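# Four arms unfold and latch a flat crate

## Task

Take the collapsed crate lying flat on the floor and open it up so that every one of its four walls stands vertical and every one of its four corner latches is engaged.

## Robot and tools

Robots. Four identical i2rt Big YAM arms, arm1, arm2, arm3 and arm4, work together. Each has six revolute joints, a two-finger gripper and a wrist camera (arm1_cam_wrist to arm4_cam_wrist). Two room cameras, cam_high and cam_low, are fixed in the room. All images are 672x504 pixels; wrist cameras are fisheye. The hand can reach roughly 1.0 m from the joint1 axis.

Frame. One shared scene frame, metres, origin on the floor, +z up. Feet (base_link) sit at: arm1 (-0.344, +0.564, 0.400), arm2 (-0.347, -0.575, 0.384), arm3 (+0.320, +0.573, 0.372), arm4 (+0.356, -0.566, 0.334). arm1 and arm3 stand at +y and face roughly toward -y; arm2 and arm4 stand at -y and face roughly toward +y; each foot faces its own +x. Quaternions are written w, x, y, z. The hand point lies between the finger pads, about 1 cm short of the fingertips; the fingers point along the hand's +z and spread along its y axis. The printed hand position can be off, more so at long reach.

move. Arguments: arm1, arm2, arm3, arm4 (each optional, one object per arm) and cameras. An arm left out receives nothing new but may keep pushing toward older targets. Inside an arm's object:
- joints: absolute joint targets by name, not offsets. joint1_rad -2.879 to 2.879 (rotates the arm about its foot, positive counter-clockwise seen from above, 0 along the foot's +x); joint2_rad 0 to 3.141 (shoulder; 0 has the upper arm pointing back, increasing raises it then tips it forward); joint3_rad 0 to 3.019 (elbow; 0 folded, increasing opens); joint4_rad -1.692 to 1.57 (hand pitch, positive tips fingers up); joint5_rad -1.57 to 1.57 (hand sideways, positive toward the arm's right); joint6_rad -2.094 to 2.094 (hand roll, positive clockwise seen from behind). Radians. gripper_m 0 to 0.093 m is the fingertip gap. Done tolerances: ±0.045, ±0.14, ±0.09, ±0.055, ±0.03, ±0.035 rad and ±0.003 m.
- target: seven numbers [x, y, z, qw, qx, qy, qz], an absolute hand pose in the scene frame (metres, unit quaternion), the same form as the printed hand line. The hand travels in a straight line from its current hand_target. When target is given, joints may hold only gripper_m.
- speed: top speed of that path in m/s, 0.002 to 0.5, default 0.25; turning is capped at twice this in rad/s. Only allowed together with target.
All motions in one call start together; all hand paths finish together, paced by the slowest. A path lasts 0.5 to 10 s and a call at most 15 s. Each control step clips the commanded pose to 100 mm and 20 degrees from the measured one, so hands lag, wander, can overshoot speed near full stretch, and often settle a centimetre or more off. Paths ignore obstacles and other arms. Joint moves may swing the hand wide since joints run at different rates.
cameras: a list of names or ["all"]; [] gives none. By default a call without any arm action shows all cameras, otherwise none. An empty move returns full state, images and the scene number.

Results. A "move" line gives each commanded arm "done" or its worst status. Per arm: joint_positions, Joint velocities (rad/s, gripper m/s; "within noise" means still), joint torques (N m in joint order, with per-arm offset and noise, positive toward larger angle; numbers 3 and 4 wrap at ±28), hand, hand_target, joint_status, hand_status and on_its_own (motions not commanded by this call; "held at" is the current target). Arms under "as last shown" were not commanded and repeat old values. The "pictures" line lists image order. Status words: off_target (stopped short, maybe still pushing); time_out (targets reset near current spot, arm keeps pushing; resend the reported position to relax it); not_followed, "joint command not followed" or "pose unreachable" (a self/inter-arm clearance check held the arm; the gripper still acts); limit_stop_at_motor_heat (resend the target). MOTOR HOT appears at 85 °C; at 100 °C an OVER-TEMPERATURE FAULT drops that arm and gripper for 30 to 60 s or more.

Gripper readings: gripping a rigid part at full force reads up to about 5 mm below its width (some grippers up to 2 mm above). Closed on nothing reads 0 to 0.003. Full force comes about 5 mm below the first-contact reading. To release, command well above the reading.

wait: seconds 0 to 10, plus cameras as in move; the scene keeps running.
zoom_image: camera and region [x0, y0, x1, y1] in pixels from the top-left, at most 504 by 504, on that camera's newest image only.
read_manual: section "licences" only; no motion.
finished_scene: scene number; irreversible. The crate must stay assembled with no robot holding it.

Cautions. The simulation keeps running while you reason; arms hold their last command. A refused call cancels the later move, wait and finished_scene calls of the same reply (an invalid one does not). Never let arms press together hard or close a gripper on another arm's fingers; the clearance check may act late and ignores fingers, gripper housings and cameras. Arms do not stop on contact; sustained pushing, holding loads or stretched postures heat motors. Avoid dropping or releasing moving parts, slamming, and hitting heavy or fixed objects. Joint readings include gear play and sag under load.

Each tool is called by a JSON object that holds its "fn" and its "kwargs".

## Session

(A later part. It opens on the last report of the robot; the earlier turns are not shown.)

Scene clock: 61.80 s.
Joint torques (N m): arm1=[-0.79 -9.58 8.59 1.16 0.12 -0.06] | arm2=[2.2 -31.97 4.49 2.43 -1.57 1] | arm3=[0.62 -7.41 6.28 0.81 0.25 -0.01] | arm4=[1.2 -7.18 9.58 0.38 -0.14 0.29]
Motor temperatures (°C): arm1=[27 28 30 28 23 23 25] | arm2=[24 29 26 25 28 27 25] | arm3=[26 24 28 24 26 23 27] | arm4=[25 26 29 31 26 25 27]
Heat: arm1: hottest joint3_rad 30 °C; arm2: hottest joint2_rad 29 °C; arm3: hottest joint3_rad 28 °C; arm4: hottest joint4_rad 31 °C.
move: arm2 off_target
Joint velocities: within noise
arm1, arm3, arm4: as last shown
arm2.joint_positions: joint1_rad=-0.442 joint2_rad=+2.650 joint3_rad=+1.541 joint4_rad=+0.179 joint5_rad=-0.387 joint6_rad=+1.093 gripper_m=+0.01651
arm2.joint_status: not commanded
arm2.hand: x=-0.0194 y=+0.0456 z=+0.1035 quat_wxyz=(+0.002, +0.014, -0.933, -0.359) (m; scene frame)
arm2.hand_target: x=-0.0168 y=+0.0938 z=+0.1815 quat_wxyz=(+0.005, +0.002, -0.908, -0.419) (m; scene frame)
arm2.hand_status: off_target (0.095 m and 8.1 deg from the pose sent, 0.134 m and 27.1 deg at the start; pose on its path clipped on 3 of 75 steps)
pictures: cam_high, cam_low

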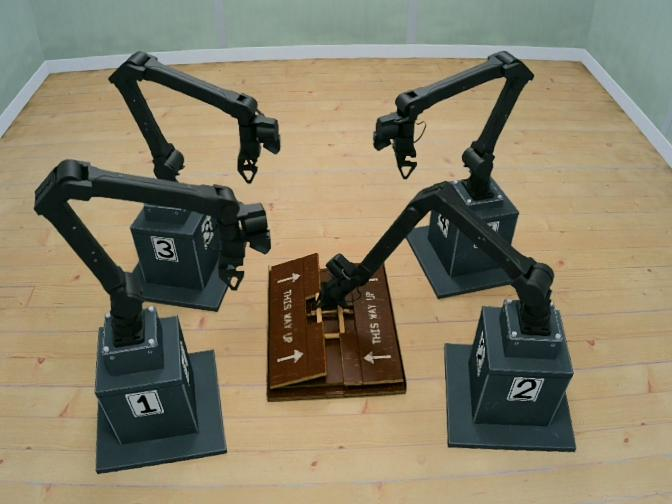

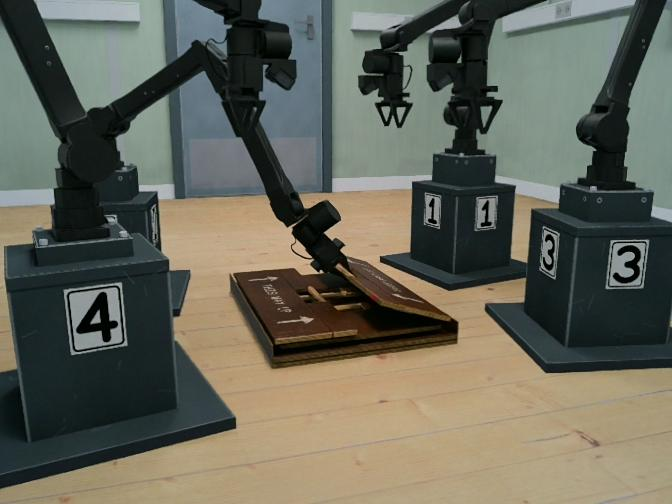

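{"fn": "move", "kwargs": {"arm2": {"target":[-0.016,0.11,0.25,0,0,0.88,0.474],"speed":0.12}}}

{"fn": "move", "kwargs": {"arm2": {"target":[-0.016,0.17,0.28,0,0,0.8,0.6],"speed":0.12}, "cameras": ["cam_high","cam_low"]}}

Scene clock: 72.90 s.
Joint torques (N m): arm1=[-1.08 -9.58 8.57 1.05 0.11 -0.07] | arm2=[1.55 -32.91 3.29 3.03 -1.94 0.92] | arm3=[0.26 -7.3 6.12 1.02 0.24 -0.05] | arm4=[1.2 -7.18 9.57 0.36 -0.14 0.29]
Motor temperatures (°C): arm1=[27 28 31 28 23 23 25] | arm2=[24 32 26 25 29 27 26] | arm3=[26 24 29 24 26 23 27] | arm4=[25 26 29 31 26 25 27]
Heat: arm1: hottest joint3_rad 31 °C; arm2: hottest joint2_rad 32 °C; arm3: hottest joint3_rad 29 °C; arm4: hottest joint4_rad 31 °C.
move: arm2 off_target
Joint velocities: within noise
arm1, arm3, arm4: as last shown
arm2.joint_positions: joint1_rad=-0.444 joint2_rad=+2.630 joint3_rad=+1.493 joint4_rad=+0.317 joint5_rad=-0.424 joint6_rad=+1.140 gripper_m=+0.01649
arm2.joint_status: not commanded
arm2.hand: x=-0.0199 y=+0.0536 z=+0.1247 quat_wxyz=(-0.002, +0.009, -0.913, -0.409) (m; scene frame)
arm2.hand_target: x=-0.0169 y=+0.0953 z=+0.2099 quat_wxyz=(+0.003, +0.003, -0.882, -0.471) (m; scene frame)
arm2.hand_status: off_target (0.138 m and 8.4 deg from the pose sent, 0.160 m and 14.6 deg at the start; pose on its path clipped on 35 of 37 steps)
pictures: none

Scene clock: 74.90 s.
Joint torques (N m): arm1=[-0.73 -9.29 8.55 0.98 0.06 -0.06] | arm2=[3.43 -28.57 8.17 3.45 -0.34 1.08] | arm3=[1.03 -7.3 6.16 0.91 0.23 -0.04] | arm4=[1.26 -7.24 9.58 0.36 -0.14 0.3]
Motor temperatures (°C): arm1=[27 28 31 28 23 23 25] | arm2=[24 32 26 25 29 27 26] | arm3=[26 24 29 24 26 23 27] | arm4=[25 26 29 31 26 25 27]
Heat: arm1: hottest joint3_rad 31 °C; arm2: hottest joint2_rad 32 °C; arm3: hottest joint3_rad 29 °C; arm4: hottest joint4_rad 31 °C.
move: arm2 off_target
Joint velocities: within noise
arm1, arm3, arm4: as last shown
arm2.joint_positions: joint1_rad=-0.445 joint2_rad=+2.662 joint3_rad=+1.469 joint4_rad=+0.685 joint5_rad=-0.521 joint6_rad=+1.298 gripper_m=+0.01688
arm2.joint_status: not commanded
arm2.hand: x=-0.0195 y=+0.0795 z=+0.1648 quat_wxyz=(-0.001, +0.001, -0.843, -0.538) (m; scene frame)
arm2.hand_target: x=-0.0200 y=+0.1356 z=+0.2448 quat_wxyz=(+0.003, +0.003, -0.800, -0.600) (m; scene frame)
arm2.hand_status: off_target (0.147 m and 8.7 deg from the pose sent, 0.194 m and 25.5 deg at the start; pose on its path clipped on 58 of 60 steps)
pictures: cam_high, cam_low

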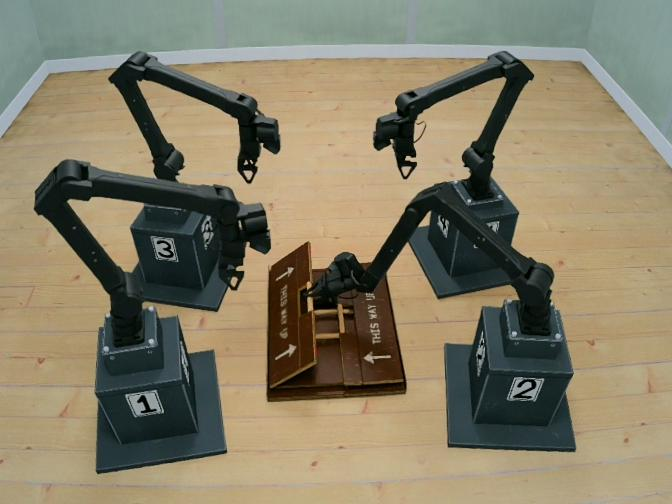

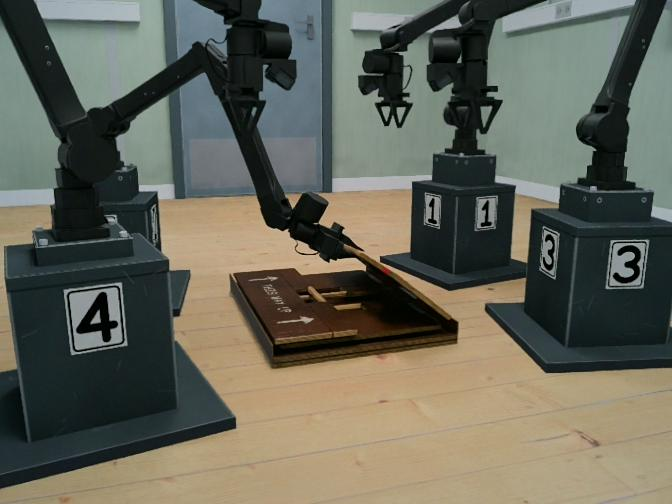

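{"fn": "move", "kwargs": {"arm2": {"target":[-0.016,0.2,0.28,0,0,0.76,0.65],"speed":0.12}}}

{"fn": "move", "kwargs": {"arm2": {"target":[-0.016,0.25,0.28,0,0,0.707,0.707],"speed":0.12}, "cameras": ["cam_high","cam_low"]}}

Scene clock: 77.63 s.
Joint torques (N m): arm1=[-0.5 -9.52 8.43 1.16 0.1 -0.01] | arm2=[1.79 -27.34 10.07 2.03 0.16 0.64] | arm3=[0.26 -7.18 6.3 0.84 0.22 -0.05] | arm4=[1.26 -7.18 9.57 0.36 -0.14 0.3]
Motor temperatures (°C): arm1=[27 28 31 28 23 23 25] | arm2=[24 32 26 25 29 27 26] | arm3=[26 24 29 24 26 23 27] | arm4=[25 26 29 31 26 25 27]
Heat: arm1: hottest joint3_rad 31 °C; arm2: hottest joint2_rad 32 °C; arm3: hottest joint3_rad 29 °C; arm4: hottest joint4_rad 31 °C.
move: arm2 off_target
Joint velocities: within noise
arm1, arm3, arm4: as last shown
arm2.joint_positions: joint1_rad=-0.387 joint2_rad=+2.684 joint3_rad=+1.627 joint4_rad=+0.760 joint5_rad=-0.512 joint6_rad=+1.420 gripper_m=+0.01663
arm2.joint_status: not commanded
arm2.hand: x=-0.0227 y=+0.1563 z=+0.2229 quat_wxyz=(+0.001, +0.004, -0.792, -0.611) (m; scene frame)
arm2.hand_target: x=-0.0199 y=+0.1948 z=+0.2805 quat_wxyz=(+0.005, +0.004, -0.760, -0.649) (m; scene frame)
arm2.hand_status: off_target (0.072 m and 5.8 deg from the pose sent, 0.167 m and 16.0 deg at the start; pose on its path clipped on 32 of 62 steps)
pictures: none

Scene clock: 79.37 s.
Joint torques (N m): arm1=[-1.38 -9.99 8.5 1.03 0.09 -0.03] | arm2=[0.73 -26.46 10.1 2.33 0.49 0.34] | arm3=[0.62 -6.77 6.17 0.94 0.21 -0.04] | arm4=[1.2 -7.18 9.58 0.36 -0.14 0.3]
Motor temperatures (°C): arm1=[27 28 31 28 23 23 25] | arm2=[24 32 26 25 29 27 26] | arm3=[26 24 29 24 26 23 27] | arm4=[25 26 30 31 26 25 27]
Heat: arm1: hottest joint3_rad 31 °C; arm2: hottest joint2_rad 32 °C; arm3: hottest joint3_rad 29 °C; arm4: hottest joint4_rad 31 °C.
move: arm2 off_target
Joint velocities: within noise
arm1, arm3, arm4: as last shown
arm2.joint_positions: joint1_rad=-0.339 joint2_rad=+2.825 joint3_rad=+1.898 joint4_rad=+0.834 joint5_rad=-0.483 joint6_rad=+1.524 gripper_m=+0.01592
arm2.joint_status: not commanded
arm2.hand: x=-0.0245 y=+0.2260 z=+0.2420 quat_wxyz=(+0.001, +0.005, -0.735, -0.678) (m; scene frame)
arm2.hand_target: x=-0.0194 y=+0.2479 z=+0.2807 quat_wxyz=(+0.000, +0.002, -0.708, -0.707) (m; scene frame)
arm2.hand_status: off_target (0.046 m and 4.7 deg from the pose sent, 0.110 m and 14.8 deg at the start)
pictures: cam_high, cam_low

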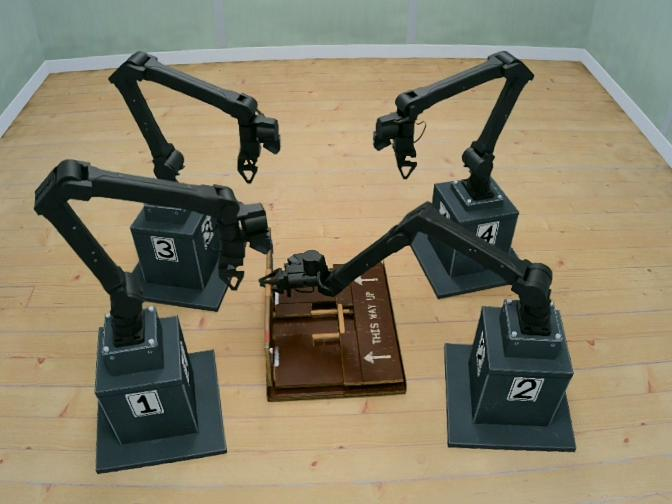

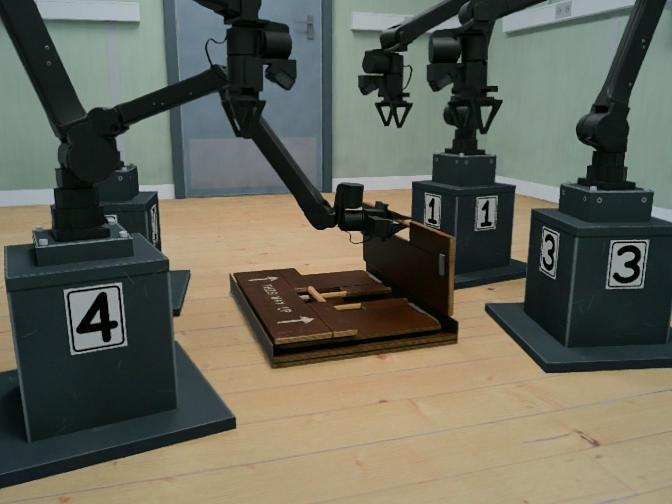

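{"fn": "move", "kwargs": {"arm2": {"target":[-0.016,0.243,0.25,0,0,0.707,0.707],"speed":0.1}, "cameras": ["cam_low"]}}

{"fn": "move", "kwargs": {"arm2": {"joints":{"gripper_m":0.045}}, "cameras": ["cam_low","arm2_cam_wrist"]}}

{"fn": "zoom_image", "kwargs": {"camera": "cam_low", "region": [220, 160, 470, 380]}}

Scene clock: 81.80 s.
Joint torques (N m): arm1=[-0.91 -9.41 8.55 1.07 0.08 -0.02] | arm2=[0.03 -24.88 9.74 1.91 0.36 0.15] | arm3=[0.32 -7.12 6.34 0.87 0.23 -0.04] | arm4=[1.2 -7.18 9.57 0.36 -0.14 0.29]
Motor temperatures (°C): arm1=[27 28 31 28 23 23 25] | arm2=[24 32 26 25 29 27 26] | arm3=[26 24 29 24 26 23 27] | arm4=[25 26 30 31 26 25 27]
Heat: arm1: hottest joint3_rad 31 °C; arm2: hottest joint2_rad 32 °C; arm3: hottest joint3_rad 29 °C; arm4: hottest joint4_rad 31 °C.
move: arm2 off_target
Joint velocities: within noise
arm1, arm3, arm4: as last shown
arm2.joint_positions: joint1_rad=-0.335 joint2_rad=+2.858 joint3_rad=+1.946 joint4_rad=+0.866 joint5_rad=-0.483 joint6_rad=+1.545 gripper_m=+0.01591
arm2.joint_status: not commanded
arm2.hand: x=-0.0252 y=+0.2332 z=+0.2428 quat_wxyz=(+0.003, +0.006, -0.721, -0.692) (m; scene frame)
arm2.hand_target: x=-0.0202 y=+0.2436 z=+0.2509 quat_wxyz=(+0.002, +0.002, -0.708, -0.707) (m; scene frame)
arm2.hand_status: off_target (0.015 m and 2.5 deg from the pose sent, 0.021 m and 4.7 deg at the start)
pictures: cam_low

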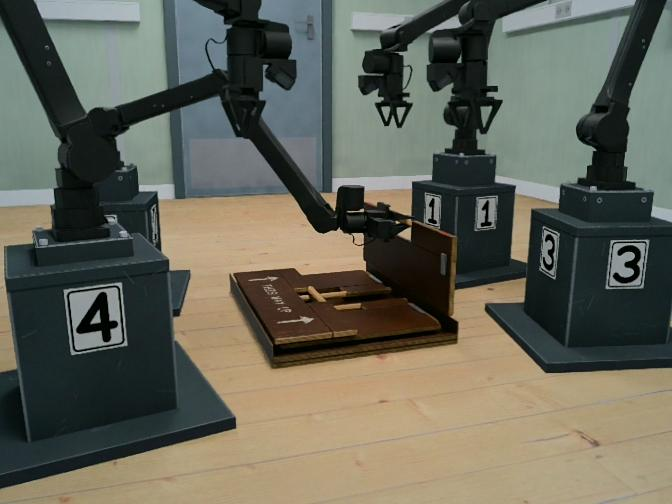

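Scene clock: 82.73 s.
Joint torques (N m): arm1=[-0.97 -9.47 8.65 1.09 0.06 -0.07] | arm2=[0.26 -26.34 8.34 2.02 0.12 -0.02] | arm3=[0.09 -7.06 6.2 0.88 0.23 -0.03] | arm4=[1.2 -7.18 9.58 0.38 -0.14 0.3]
Motor temperatures (°C): arm1=[27 28 31 28 23 23 25] | arm2=[24 32 26 25 29 27 26] | arm3=[26 24 29 24 26 23 27] | arm4=[25 26 30 31 26 25 27]
Heat: arm1: hottest joint3_rad 31 °C; arm2: hottest joint2_rad 32 °C; arm3: hottest joint3_rad 29 °C; arm4: hottest joint4_rad 31 °C.
move: arm2 done
Joint velocities: within noise
arm1, arm3, arm4: as last shown
arm2.joint_positions: joint1_rad=-0.345 joint2_rad=+2.877 joint3_rad=+1.966 joint4_rad=+0.866 joint5_rad=-0.476 joint6_rad=+1.570 gripper_m=+0.04489
arm2.joint_status: all done
arm2.hand: x=-0.0149 y=+0.2308 z=+0.2364 quat_wxyz=(+0.005, -0.009, -0.721, -0.693) (m; scene frame)
arm2.hand_target: x=-0.0132 y=+0.2404 z=+0.2501 quat_wxyz=(+0.002, -0.005, -0.708, -0.706) (m; scene frame)
arm2.hand_status: not commanded
pictures: arm2_cam_wrist, cam_low

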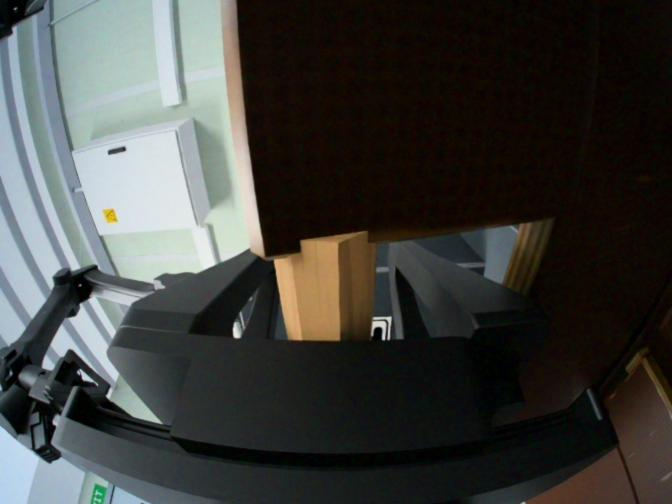

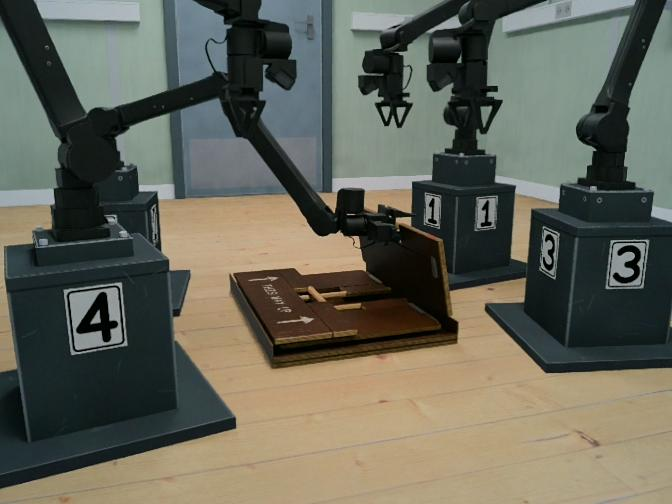

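Scaled by 2.016 from the camera's 672x504 image, which has a finer 960x720 frame.

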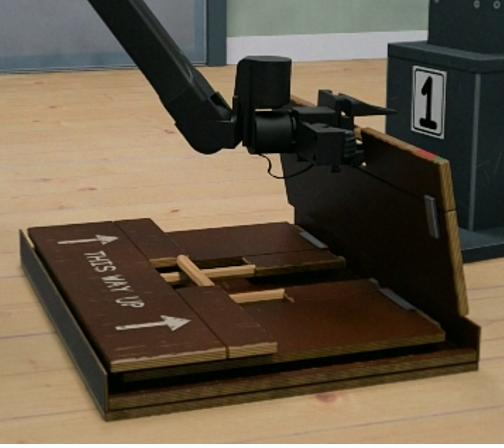

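{"fn": "move", "kwargs": {"arm2": {"joints":{"gripper_m":0.0}}, "arm1": {"target":[-0.23,0.25,0.42,0,0,1,0]}}}

{"fn": "move", "kwargs": {"arm2": {"target":[-0.016,0.253,0.265,0,0,0.707,0.707],"speed":0.1}, "cameras": ["cam_low","arm1_cam_wrist","arm2_cam_wrist"]}}

Scene clock: 91.90 s.
Joint torques (N m): arm1=[0.91 -10.34 5.89 1.03 0 -0.06] | arm2=[0.26 -26.4 8.31 1.88 0.13 0.21] | arm3=[0.26 -7 6.15 0.92 0.21 -0.11] | arm4=[1.2 -7.24 9.57 0.36 -0.14 0.29]
Motor temperatures (°C): arm1=[27 28 31 28 23 23 25] | arm2=[24 31 26 25 28 27 26] | arm3=[26 24 29 24 26 23 27] | arm4=[25 26 30 31 26 25 27]
Heat: arm1: hottest joint3_rad 31 °C; arm2: hottest joint2_rad 31 °C; arm3: hottest joint3_rad 29 °C; arm4: hottest joint4_rad 31 °C.
move: arm1 done; arm2 off_target
Joint velocities: within noise
arm1.joint_positions: joint1_rad=+0.151 joint2_rad=+1.438 joint3_rad=+0.749 joint4_rad=-0.879 joint5_rad=+0.002 joint6_rad=-1.210 gripper_m=+0.09397
arm1.joint_status: not commanded
arm1.hand: x=-0.2346 y=+0.2485 z=+0.4252 quat_wxyz=(+0.003, -0.013, -1.000, +0.005) (m; scene frame)
arm1.hand_target: x=-0.2319 y=+0.2511 z=+0.4200 quat_wxyz=(+0.004, +0.000, -1.000, +0.001) (m; scene frame)
arm1.hand_status: done (0.007 m and 1.6 deg from the pose sent, 0.079 m and 90.2 deg at the start)
arm2.joint_positions: joint1_rad=-0.345 joint2_rad=+2.877 joint3_rad=+1.966 joint4_rad=+0.871 joint5_rad=-0.476 joint6_rad=+1.541 gripper_m=+0.01297
arm2.joint_status: gripper_m off_target (ended at +0.01300, target +0.00000)
arm2.hand: x=-0.0149 y=+0.2308 z=+0.2375 quat_wxyz=(-0.006, +0.003, -0.720, -0.694) (m; scene frame)
arm2.hand_target: x=-0.0131 y=+0.2405 z=+0.2508 quat_wxyz=(-0.002, -0.001, -0.707, -0.707) (m; scene frame)
arm2.hand_status: not commanded
arm3.joint_positions: joint1_rad=-0.011 joint2_rad=+1.254 joint3_rad=+0.915 joint4_rad=-1.227 joint5_rad=+0.003 joint6_rad=-0.195 gripper_m=+0.09396
arm3.joint_status: not commanded
arm3.hand: x=+0.2450 y=+0.2522 z=+0.5079 quat_wxyz=(-0.001, -0.718, -0.696, +0.002) (m; scene frame)
arm3.hand_target: x=+0.2486 y=+0.2521 z=+0.4991 quat_wxyz=(+0.004, -0.710, -0.704, -0.003) (m; scene frame)
arm3.hand_status: not commanded
arm4.joint_positions: joint1_rad=+0.112 joint2_rad=+1.237 joint3_rad=+0.989 joint4_rad=-1.332 joint5_rad=-0.009 joint6_rad=+0.306 gripper_m=+0.09396
arm4.joint_status: not commanded
arm4.hand: x=+0.2511 y=-0.2534 z=+0.5033 quat_wxyz=(+0.006, +0.712, -0.702, +0.002) (m; scene frame)
arm4.hand_target: x=+0.2522 y=-0.2508 z=+0.4993 quat_wxyz=(+0.007, +0.703, -0.711, +0.002) (m; scene frame)
arm4.hand_status: not commanded
pictures: none

Scene clock: 92.87 s.
Joint torques (N m): arm1=[0.38 -9.88 6.08 1.16 0.01 -0.04] | arm2=[1.14 -28.04 8.68 1.13 0.33 0.23] | arm3=[0.38 -7.53 6.12 0.85 0.21 -0.05] | arm4=[1.2 -7.24 9.57 0.38 -0.14 0.29]
Motor temperatures (°C): arm1=[27 28 31 28 23 23 25] | arm2=[24 31 26 25 28 27 26] | arm3=[26 24 29 24 26 23 27] | arm4=[25 26 30 31 26 25 27]
Heat: arm1: hottest joint3_rad 31 °C; arm2: hottest joint2_rad 31 °C; arm3: hottest joint3_rad 29 °C; arm4: hottest joint4_rad 31 °C.
move: arm2 off_target
Joint velocities: within noise
arm1, arm3, arm4: as last shown
arm1.hand_target: x=-0.2319 y=+0.2511 z=+0.4200 quat_wxyz=(+0.004, -0.001, -1.000, +0.001) (m; scene frame)
arm2.joint_positions: joint1_rad=-0.345 joint2_rad=+2.877 joint3_rad=+1.969 joint4_rad=+0.864 joint5_rad=-0.476 joint6_rad=+1.539 gripper_m=+0.01297
arm2.joint_status: not commanded
arm2.hand: x=-0.0145 y=+0.2316 z=+0.2375 quat_wxyz=(-0.006, +0.003, -0.721, -0.693) (m; scene frame)
arm2.hand_target: x=-0.0165 y=+0.2507 z=+0.2659 quat_wxyz=(+0.000, +0.001, -0.707, -0.707) (m; scene frame)
arm2.hand_status: off_target (0.035 m and 2.3 deg from the pose sent, 0.035 m and 2.2 deg at the start)
pictures: arm1_cam_wrist, arm2_cam_wrist, cam_low

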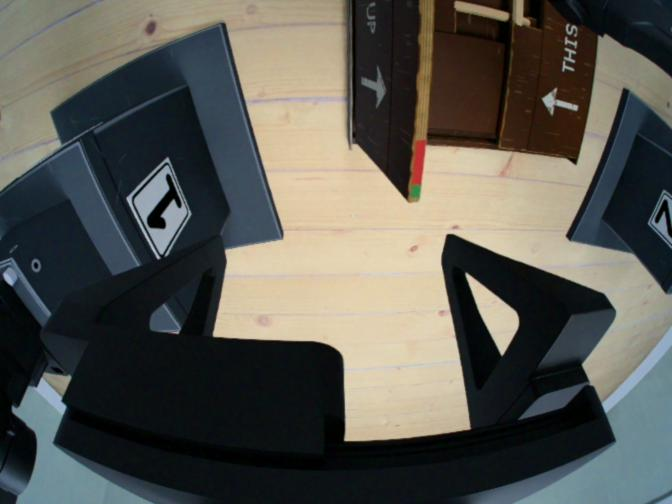

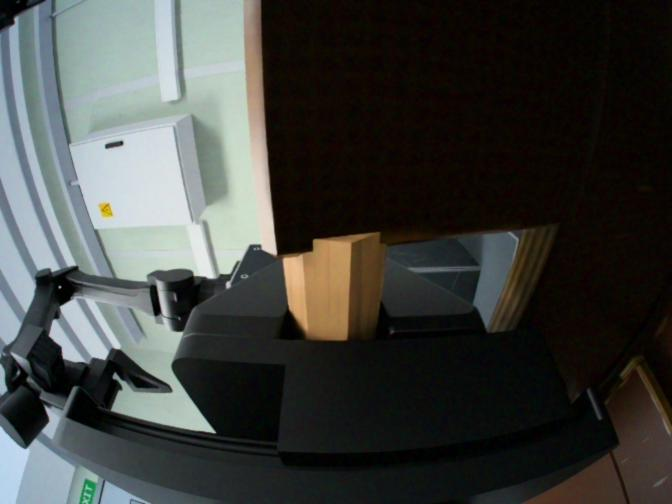

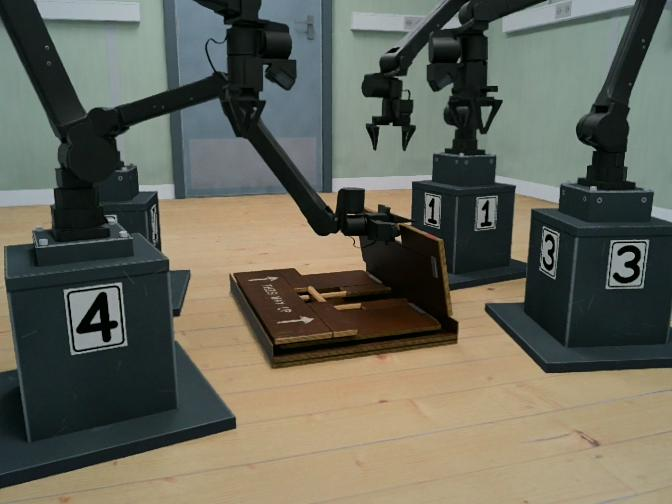

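{"fn": "move", "kwargs": {"arm2": {"target":[-0.016,0.29,0.265,0,0,0.707,0.707],"speed":0.1}, "cameras": ["cam_low","arm1_cam_wrist","arm2_cam_wrist"]}}

{"fn": "zoom_image", "kwargs": {"camera": "arm1_cam_wrist", "region": [300, 0, 600, 240]}}

{"fn": "zoom_image", "kwargs": {"camera": "cam_low", "region": [220, 160, 470, 380]}}

Scene clock: 97.57 s.
Joint torques (N m): arm1=[0.97 -10.64 5.98 0.9 -0.01 -0.07] | arm2=[1.14 -27.11 10.96 1.52 1.03 0.34] | arm3=[0.26 -6.71 6.13 0.98 0.23 0.01] | arm4=[1.2 -7.18 9.58 0.36 -0.14 0.29]
Motor temperatures (°C): arm1=[27 28 31 28 23 23 25] | arm2=[24 31 26 25 28 27 26] | arm3=[26 24 29 24 26 23 27] | arm4=[25 26 30 31 26 25 27]
Heat: arm1: hottest joint3_rad 31 °C; arm2: hottest joint2_rad 31 °C; arm3: hottest joint3_rad 29 °C; arm4: hottest joint4_rad 31 °C.
move: arm2 off_target
Joint velocities: within noise
arm1, arm3, arm4: as last shown
arm2.joint_positions: joint1_rad=-0.324 joint2_rad=+2.927 joint3_rad=+2.128 joint4_rad=+0.742 joint5_rad=-0.472 joint6_rad=+1.530 gripper_m=+0.01311
arm2.joint_status: not commanded
arm2.hand: x=-0.0167 y=+0.2676 z=+0.2422 quat_wxyz=(-0.001, +0.010, -0.725, -0.689) (m; scene frame)
arm2.hand_target: x=-0.0174 y=+0.2862 z=+0.2660 quat_wxyz=(+0.000, +0.000, -0.708, -0.707) (m; scene frame)
arm2.hand_status: off_target (0.032 m and 3.1 deg from the pose sent, 0.065 m and 2.3 deg at the start)
pictures: arm1_cam_wrist, arm2_cam_wrist, cam_low

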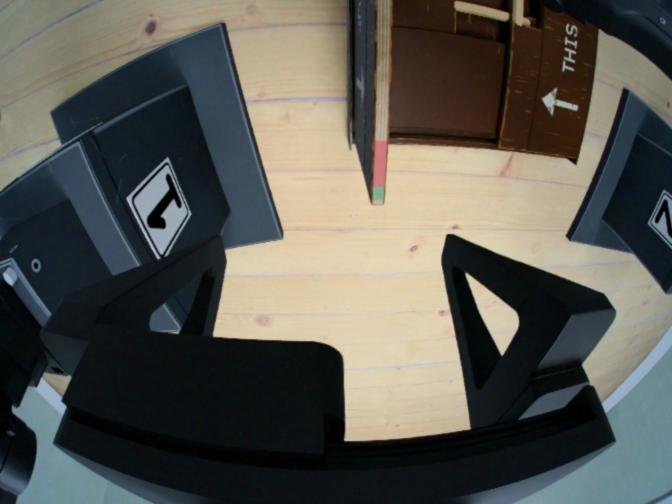

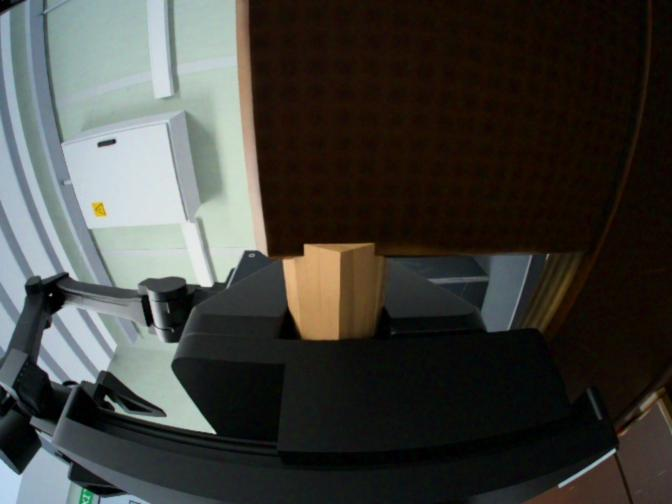

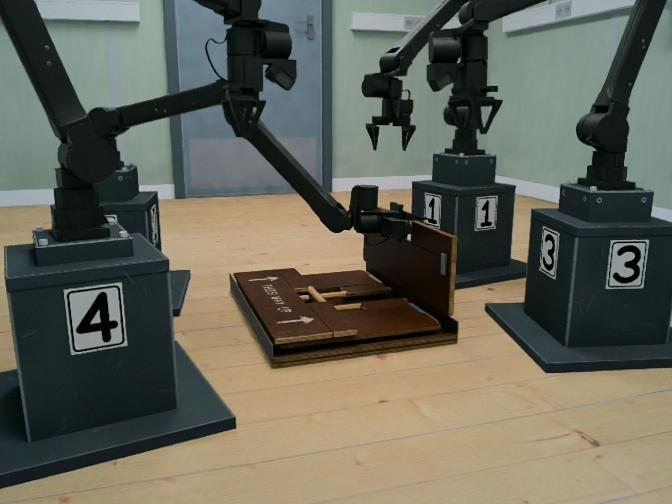

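Scaled by 1.680 from the camera's 672x504 image, which has a finer 960x720 frame.

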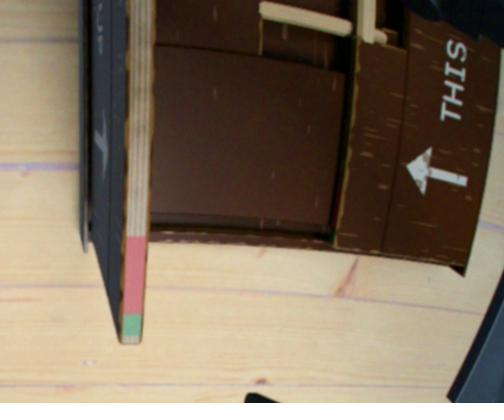

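Scaled by 2.016 from the camera's 672x504 image, which has a finer 960x720 frame.

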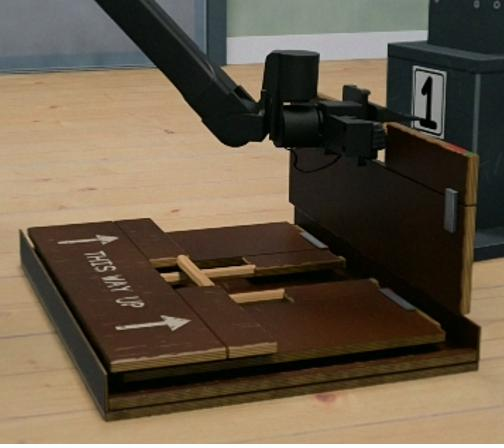

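{"fn": "move", "kwargs": {"arm1": {"target":[-0.225,0.21,0.31,0,0,1,0]}, "cameras": ["arm1_cam_wrist","cam_high"]}}

Scene clock: 100.17 s.
Joint torques (N m): arm1=[-1.49 -13.57 6.43 0.98 -0.02 -0.06] | arm2=[1.2 -27.11 10.97 1.54 1.03 0.34] | arm3=[0.44 -7.12 6.23 0.94 0.24 -0.05] | arm4=[1.2 -7.18 9.57 0.36 -0.14 0.3]
Motor temperatures (°C): arm1=[27 28 31 28 23 23 25] | arm2=[24 31 26 25 28 27 26] | arm3=[26 24 29 24 26 23 27] | arm4=[25 26 30 31 26 25 27]
Heat: arm1: hottest joint3_rad 31 °C; arm2: hottest joint2_rad 31 °C; arm3: hottest joint3_rad 29 °C; arm4: hottest joint4_rad 31 °C.
move: arm1 off_target
Joint velocities: within noise
arm1.joint_positions: joint1_rad=+0.151 joint2_rad=+1.794 joint3_rad=+0.746 joint4_rad=-0.561 joint5_rad=-0.004 joint6_rad=-1.232 gripper_m=+0.09397
arm1.joint_status: not commanded
arm1.hand: x=-0.2282 y=+0.2307 z=+0.3073 quat_wxyz=(+0.007, -0.002, -1.000, -0.016) (m; scene frame)
arm1.hand_target: x=-0.2253 y=+0.2115 z=+0.3109 quat_wxyz=(+0.001, +0.000, -1.000, +0.000) (m; scene frame)
arm1.hand_status: off_target (0.021 m and 2.0 deg from the pose sent, 0.122 m and 1.6 deg at the start)
arm2, arm3, arm4: as last shown
pictures: arm1_cam_wrist, cam_high

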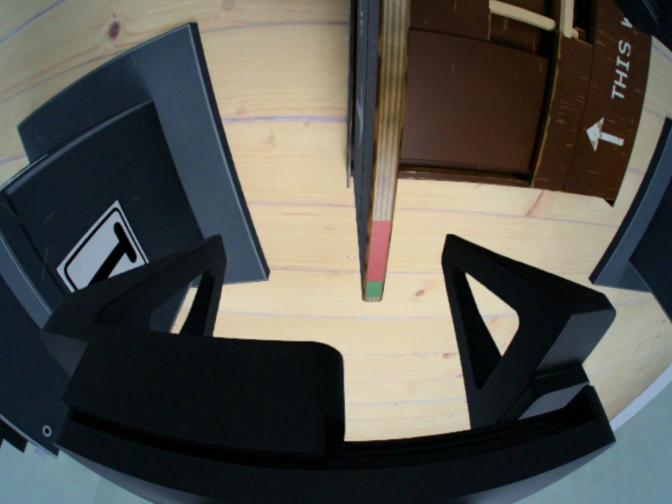

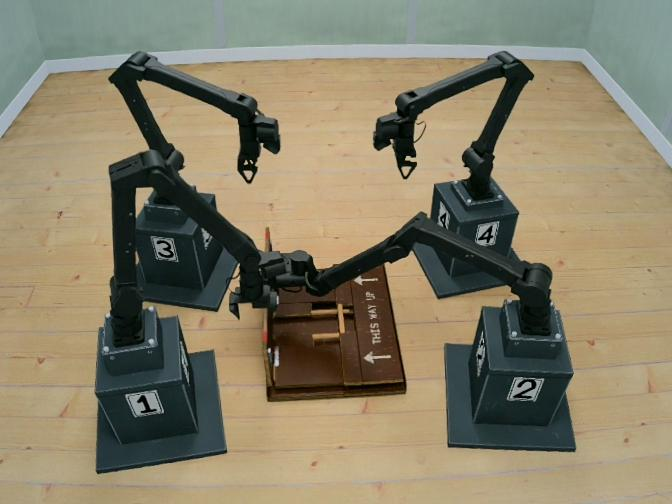

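{"fn": "move", "kwargs": {"arm1": {"target":[-0.225,0.195,0.25,0,0,1,0],"speed":0.12}, "cameras": ["arm1_cam_wrist","cam_low"]}}

Scene clock: 102.20 s.
Joint torques (N m): arm1=[-1.14 -14.56 5.09 1.01 -0.03 -0.02] | arm2=[1.08 -27.05 10.97 1.52 1.03 0.34] | arm3=[0.15 -6.89 6.3 0.88 0.26 -0.02] | arm4=[1.2 -7.18 9.58 0.36 -0.14 0.3]
Motor temperatures (°C): arm1=[27 28 31 28 23 23 25] | arm2=[24 31 27 25 28 27 26] | arm3=[26 24 29 24 26 23 27] | arm4=[25 26 30 31 26 25 27]
Heat: arm1: hottest joint3_rad 31 °C; arm2: hottest joint2_rad 31 °C; arm3: hottest joint3_rad 29 °C; arm4: hottest joint4_rad 31 °C.
move: arm1 off_target
Joint velocities: within noise
arm1.joint_positions: joint1_rad=+0.139 joint2_rad=+1.978 joint3_rad=+0.795 joint4_rad=-0.414 joint5_rad=-0.006 joint6_rad=-1.244 gripper_m=+0.09397
arm1.joint_status: not commanded
arm1.hand: x=-0.2263 y=+0.2110 z=+0.2512 quat_wxyz=(+0.004, -0.002, -1.000, -0.011) (m; scene frame)
arm1.hand_target: x=-0.2250 y=+0.1955 z=+0.2507 quat_wxyz=(+0.000, +0.000, -1.000, +0.001) (m; scene frame)
arm1.hand_status: off_target (0.016 m and 1.3 deg from the pose sent, 0.068 m and 2.0 deg at the start)
arm2, arm3, arm4: as last shown
pictures: arm1_cam_wrist, cam_low

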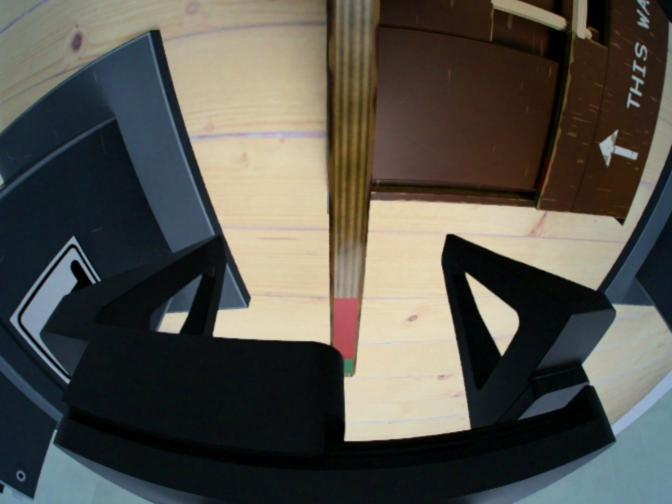

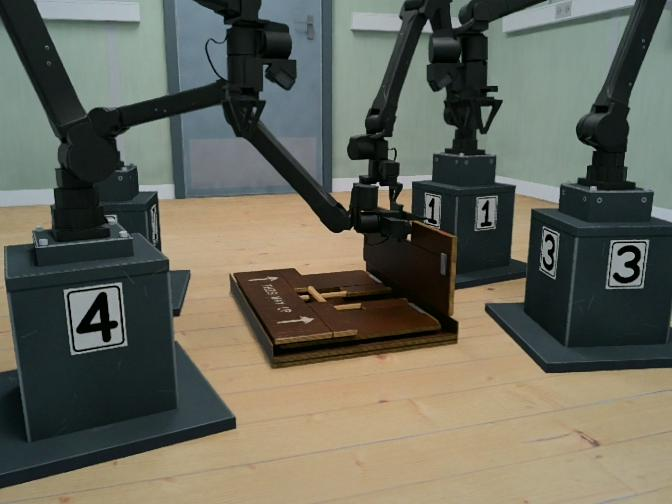

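{"fn": "move", "kwargs": {"arm1": {"target":[-0.215,0.195,0.222,0,0,1,0],"speed":0.12}}}

{"fn": "move", "kwargs": {"arm1": {"joints":{"gripper_m":0.0}}, "cameras": ["arm1_cam_wrist","cam_low"]}}

Scene clock: 104.67 s.
Joint torques (N m): arm1=[1.08 -15.68 4.49 0.92 -0.02 0.2] | arm2=[1.14 -27.05 10.96 1.5 1.03 0.34] | arm3=[0.67 -7.41 6.3 0.83 0.21 -0.06] | arm4=[1.2 -7.24 9.58 0.38 -0.14 0.29]
Motor temperatures (°C): arm1=[27 28 31 28 23 23 25] | arm2=[24 31 27 25 28 26 26] | arm3=[26 24 29 24 26 23 27] | arm4=[25 26 30 31 26 25 27]
Heat: arm1: hottest joint3_rad 31 °C; arm2: hottest joint2_rad 31 °C; arm3: hottest joint3_rad 29 °C; arm4: hottest joint4_rad 31 °C.
move: arm1 off_target
Joint velocities: within noise
arm1.joint_positions: joint1_rad=+0.143 joint2_rad=+2.064 joint3_rad=+0.819 joint4_rad=-0.351 joint5_rad=-0.006 joint6_rad=-1.244 gripper_m=+0.09397
arm1.joint_status: not commanded
arm1.hand: x=-0.2232 y=+0.2065 z=+0.2236 quat_wxyz=(+0.004, +0.000, -1.000, -0.010) (m; scene frame)
arm1.hand_target: x=-0.2149 y=+0.1952 z=+0.2221 quat_wxyz=(+0.000, +0.000, -1.000, +0.000) (m; scene frame)
arm1.hand_status: off_target (0.014 m and 1.2 deg from the pose sent, 0.035 m and 1.3 deg at the start)
arm2, arm3, arm4: as last shown
pictures: none

Scene clock: 105.43 s.
Joint torques (N m): arm1=[0.44 -15.79 4.31 0.88 -0.01 0.13] | arm2=[1.26 -27.11 10.95 1.51 1.03 0.34] | arm3=[0.21 -7.12 6.26 1.01 0.26 -0.06] | arm4=[1.2 -7.18 9.57 0.38 -0.15 0.29]
Motor temperatures (°C): arm1=[27 28 31 28 23 23 25] | arm2=[24 31 27 25 28 26 26] | arm3=[26 24 29 24 26 23 27] | arm4=[25 26 30 31 26 25 27]
Heat: arm1: hottest joint3_rad 31 °C; arm2: hottest joint2_rad 31 °C; arm3: hottest joint3_rad 29 °C; arm4: hottest joint4_rad 31 °C.
move: arm1 off_target
Joint velocities: within noise
arm1.joint_positions: joint1_rad=+0.143 joint2_rad=+2.064 joint3_rad=+0.819 joint4_rad=-0.350 joint5_rad=-0.006 joint6_rad=-1.238 gripper_m=+0.01430
arm1.joint_status: gripper_m off_target (ended at +0.01433, target +0.00000)
arm1.hand: x=-0.2231 y=+0.2061 z=+0.2236 quat_wxyz=(+0.004, -0.003, -1.000, -0.009) (m; scene frame)
arm1.hand_target: x=-0.2151 y=+0.1956 z=+0.2220 quat_wxyz=(+0.000, +0.000, -1.000, +0.000) (m; scene frame)
arm1.hand_status: not commanded
arm2, arm3, arm4: as last shown
arm2.hand_target: x=-0.0175 y=+0.2862 z=+0.2660 quat_wxyz=(+0.000, +0.000, -0.708, -0.707) (m; scene frame)
pictures: arm1_cam_wrist, cam_low

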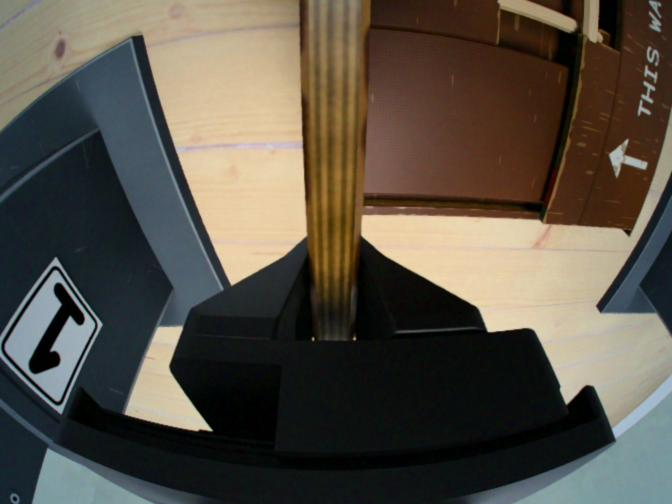

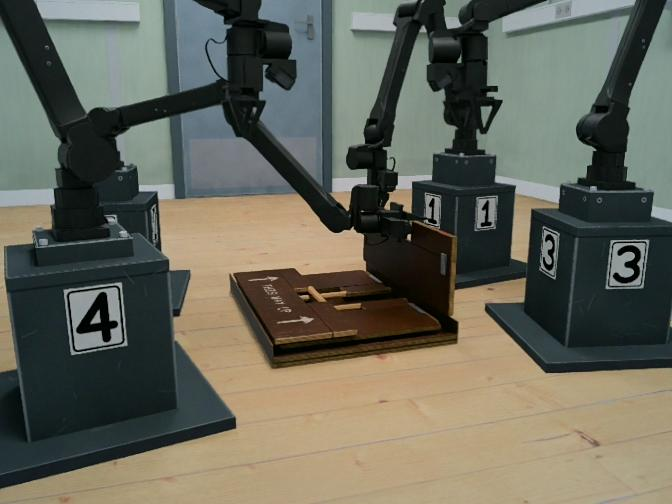

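{"fn": "move", "kwargs": {"arm2": {"target":[-0.016,0.265,0.245,0,0,0.707,0.707],"speed":0.1}}}

{"fn": "move", "kwargs": {"arm2": {"joints":{"gripper_m":0.06}}}}

{"fn": "move", "kwargs": {"arm2": {"target":[-0.016,0.14,0.265,0,0,0.76,0.65]}}}

{"fn": "move", "kwargs": {"arm2": {"target":[-0.2,-0.26,0.5,0,0.707,-0.707,0]}, "cameras": ["arm1_cam_wrist","cam_low","cam_high"]}}

Scene clock: 107.90 s.
Joint torques (N m): arm1=[0.56 -15.09 4.14 0.84 0 0.14] | arm2=[0.03 -26.93 6.74 3.03 0.53 0.23] | arm3=[0.44 -7.06 6.22 0.87 0.22 -0.04] | arm4=[1.26 -7.18 9.58 0.38 -0.14 0.29]
Motor temperatures (°C): arm1=[27 29 31 28 23 23 25] | arm2=[24 31 27 25 28 26 26] | arm3=[26 24 29 24 26 23 27] | arm4=[25 26 30 31 26 25 27]
Heat: arm1: hottest joint3_rad 31 °C; arm2: hottest joint2_rad 31 °C; arm3: hottest joint3_rad 29 °C; arm4: hottest joint4_rad 31 °C.
move: arm2 off_target
Joint velocities: within noise
arm1.joint_positions: joint1_rad=+0.142 joint2_rad=+2.065 joint3_rad=+0.822 joint4_rad=-0.348 joint5_rad=-0.006 joint6_rad=-1.238 gripper_m=+0.01430
arm1.joint_status: not commanded
arm1.hand: x=-0.2231 y=+0.2043 z=+0.2235 quat_wxyz=(+0.003, -0.003, -1.000, -0.008) (m; scene frame)
arm1.hand_target: x=-0.2156 y=+0.1952 z=+0.2220 quat_wxyz=(+0.000, -0.001, -1.000, +0.000) (m; scene frame)
arm1.hand_status: not commanded
arm2.joint_positions: joint1_rad=-0.324 joint2_rad=+2.932 joint3_rad=+2.125 joint4_rad=+0.769 joint5_rad=-0.472 joint6_rad=+1.539 gripper_m=+0.01311
arm2.joint_status: not commanded
arm2.hand: x=-0.0175 y=+0.2659 z=+0.2430 quat_wxyz=(-0.001, +0.010, -0.719, -0.695) (m; scene frame)
arm2.hand_target: x=-0.0167 y=+0.2654 z=+0.2451 quat_wxyz=(+0.000, +0.000, -0.707, -0.707) (m; scene frame)
arm2.hand_status: off_target (0.003 m and 2.2 deg from the pose sent, 0.004 m and 3.1 deg at the start)
arm3, arm4: as last shown
pictures: none

Scene clock: 108.73 s.
Joint torques (N m): arm1=[-0.15 -15.33 4.23 0.94 0.03 0.11] | arm2=[0.03 -27.05 6.75 1.96 0.13 0.01] | arm3=[0.32 -7.18 6.26 0.9 0.22 -0.05] | arm4=[1.2 -7.18 9.58 0.36 -0.14 0.29]
Motor temperatures (°C): arm1=[27 29 31 28 23 23 25] | arm2=[24 31 27 25 28 26 26] | arm3=[26 24 29 24 26 23 27] | arm4=[25 26 30 31 26 25 27]
Heat: arm1: hottest joint3_rad 31 °C; arm2: hottest joint2_rad 31 °C; arm3: hottest joint3_rad 29 °C; arm4: hottest joint4_rad 31 °C.
move: arm2 done
Joint velocities: within noise
arm1.joint_positions: joint1_rad=+0.142 joint2_rad=+2.065 joint3_rad=+0.822 joint4_rad=-0.350 joint5_rad=-0.006 joint6_rad=-1.238 gripper_m=+0.01430
arm1.joint_status: not commanded
arm1.hand: x=-0.2232 y=+0.2046 z=+0.2235 quat_wxyz=(+0.004, -0.003, -1.000, -0.008) (m; scene frame)
arm1.hand_target: x=-0.2157 y=+0.1954 z=+0.2220 quat_wxyz=(+0.001, -0.001, -1.000, +0.000) (m; scene frame)
arm1.hand_status: not commanded
arm2.joint_positions: joint1_rad=-0.324 joint2_rad=+2.934 joint3_rad=+2.125 joint4_rad=+0.800 joint5_rad=-0.463 joint6_rad=+1.567 gripper_m=+0.05986
arm2.joint_status: all done
arm2.hand: x=-0.0160 y=+0.2657 z=+0.2486 quat_wxyz=(+0.001, +0.001, -0.710, -0.705) (m; scene frame)
arm2.hand_target: x=-0.0167 y=+0.2654 z=+0.2453 quat_wxyz=(+0.003, -0.002, -0.707, -0.707) (m; scene frame)
arm2.hand_status: not commanded
arm3.joint_positions: joint1_rad=-0.011 joint2_rad=+1.254 joint3_rad=+0.915 joint4_rad=-1.227 joint5_rad=+0.003 joint6_rad=-0.195 gripper_m=+0.09396
arm3.joint_status: not commanded
arm3.hand: x=+0.2450 y=+0.2522 z=+0.5079 quat_wxyz=(-0.001, -0.718, -0.696, +0.002) (m; scene frame)
arm3.hand_target: x=+0.2486 y=+0.2521 z=+0.4991 quat_wxyz=(+0.004, -0.710, -0.704, -0.003) (m; scene frame)
arm3.hand_status: not commanded
arm4.joint_positions: joint1_rad=+0.112 joint2_rad=+1.237 joint3_rad=+0.989 joint4_rad=-1.332 joint5_rad=-0.009 joint6_rad=+0.306 gripper_m=+0.09396
arm4.joint_status: not commanded
arm4.hand: x=+0.2511 y=-0.2534 z=+0.5033 quat_wxyz=(+0.006, +0.712, -0.702, +0.002) (m; scene frame)
arm4.hand_target: x=+0.2522 y=-0.2508 z=+0.4993 quat_wxyz=(+0.007, +0.703, -0.711, +0.002) (m; scene frame)
arm4.hand_status: not commanded
pictures: none

Scene clock: 110.27 s.
Joint torques (N m): arm1=[0.67 -15.33 4.23 0.88 0.02 0.13] | arm2=[1.38 -27.28 4.62 2.35 -0.18 -0.24] | arm3=[0.67 -7.12 6.17 0.81 0.24 -0.01] | arm4=[1.2 -7.18 9.58 0.36 -0.14 0.3]
Motor temperatures (°C): arm1=[27 29 31 28 23 23 25] | arm2=[24 31 27 25 28 26 26] | arm3=[26 24 29 24 26 23 27] | arm4=[25 26 30 31 26 25 27]
Heat: arm1: hottest joint3_rad 31 °C; arm2: hottest joint2_rad 31 °C; arm3: hottest joint3_rad 29 °C; arm4: hottest joint4_rad 31 °C.
move: arm2 off_target
Joint velocities: within noise
arm1, arm3, arm4: as last shown
arm2.joint_positions: joint1_rad=-0.405 joint2_rad=+2.659 joint3_rad=+1.533 joint4_rad=+0.884 joint5_rad=-0.526 joint6_rad=+1.490 gripper_m=+0.05990
arm2.joint_status: not commanded
arm2.hand: x=-0.0234 y=+0.1307 z=+0.2321 quat_wxyz=(+0.012, -0.017, -0.776, -0.630) (m; scene frame)
arm2.hand_target: x=-0.0217 y=+0.1424 z=+0.2660 quat_wxyz=(+0.000, +0.000, -0.760, -0.650) (m; scene frame)
arm2.hand_status: off_target (0.035 m and 3.8 deg from the pose sent, 0.127 m and 8.5 deg at the start)
pictures: none

Scene clock: 115.07 s.
Joint torques (N m): arm1=[0.67 -15.85 4.03 0.9 0.01 0.11] | arm2=[0.44 -11.75 6.89 -0.02 0.09 -0.13] | arm3=[0.62 -6.95 6.26 0.72 0.26 -0.06] | arm4=[1.2 -7.24 9.58 0.38 -0.14 0.29]
Motor temperatures (°C): arm1=[27 29 31 28 23 23 25] | arm2=[24 31 27 25 28 26 26] | arm3=[26 24 29 24 26 23 27] | arm4=[25 26 30 31 26 25 27]
Heat: arm1: hottest joint3_rad 31 °C; arm2: hottest joint2_rad 31 °C; arm3: hottest joint3_rad 29 °C; arm4: hottest joint4_rad 31 °C.
move: arm2 done
Joint velocities: within noise
arm1, arm3, arm4: as last shown
arm2.joint_positions: joint1_rad=-0.305 joint2_rad=+1.341 joint3_rad=+0.924 joint4_rad=-1.163 joint5_rad=+0.005 joint6_rad=-0.430 gripper_m=+0.05991
arm2.joint_status: not commanded
arm2.hand: x=-0.1964 y=-0.2606 z=+0.4964 quat_wxyz=(+0.003, +0.703, -0.711, +0.004) (m; scene frame)
arm2.hand_target: x=-0.1980 y=-0.2603 z=+0.5035 quat_wxyz=(-0.003, +0.708, -0.706, +0.004) (m; scene frame)
arm2.hand_status: done (0.005 m and 0.9 deg from the pose sent, 0.506 m and 115.1 deg at the start)
pictures: arm1_cam_wrist, cam_high, cam_low

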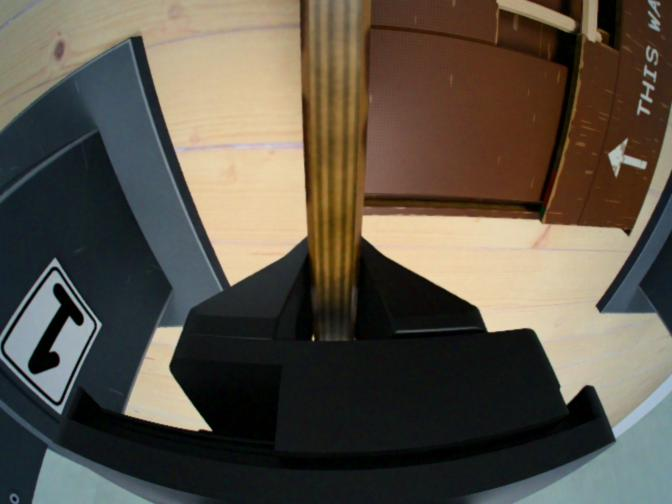

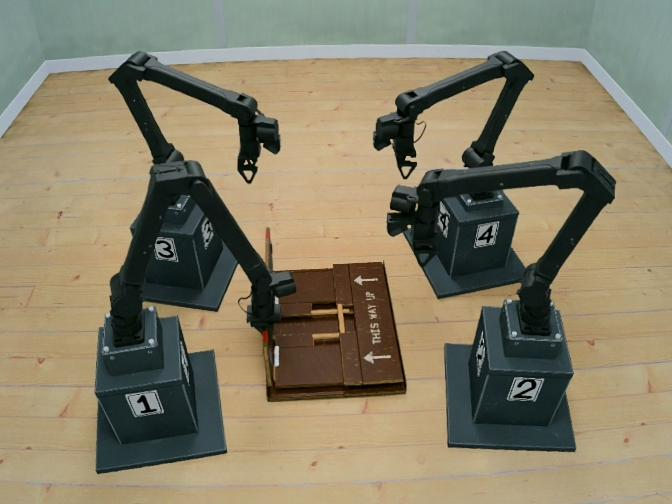

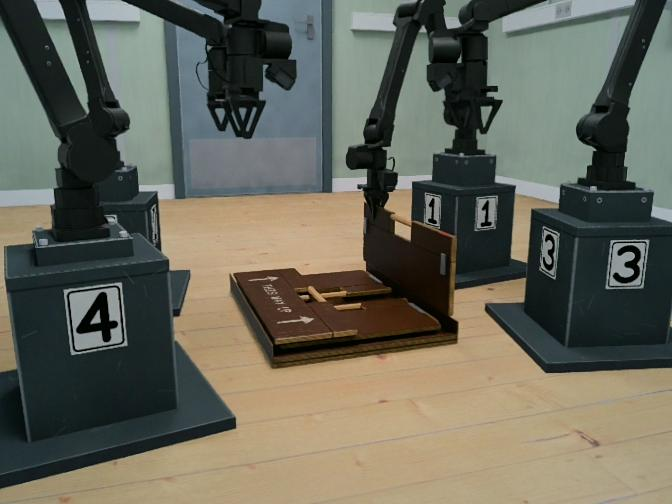

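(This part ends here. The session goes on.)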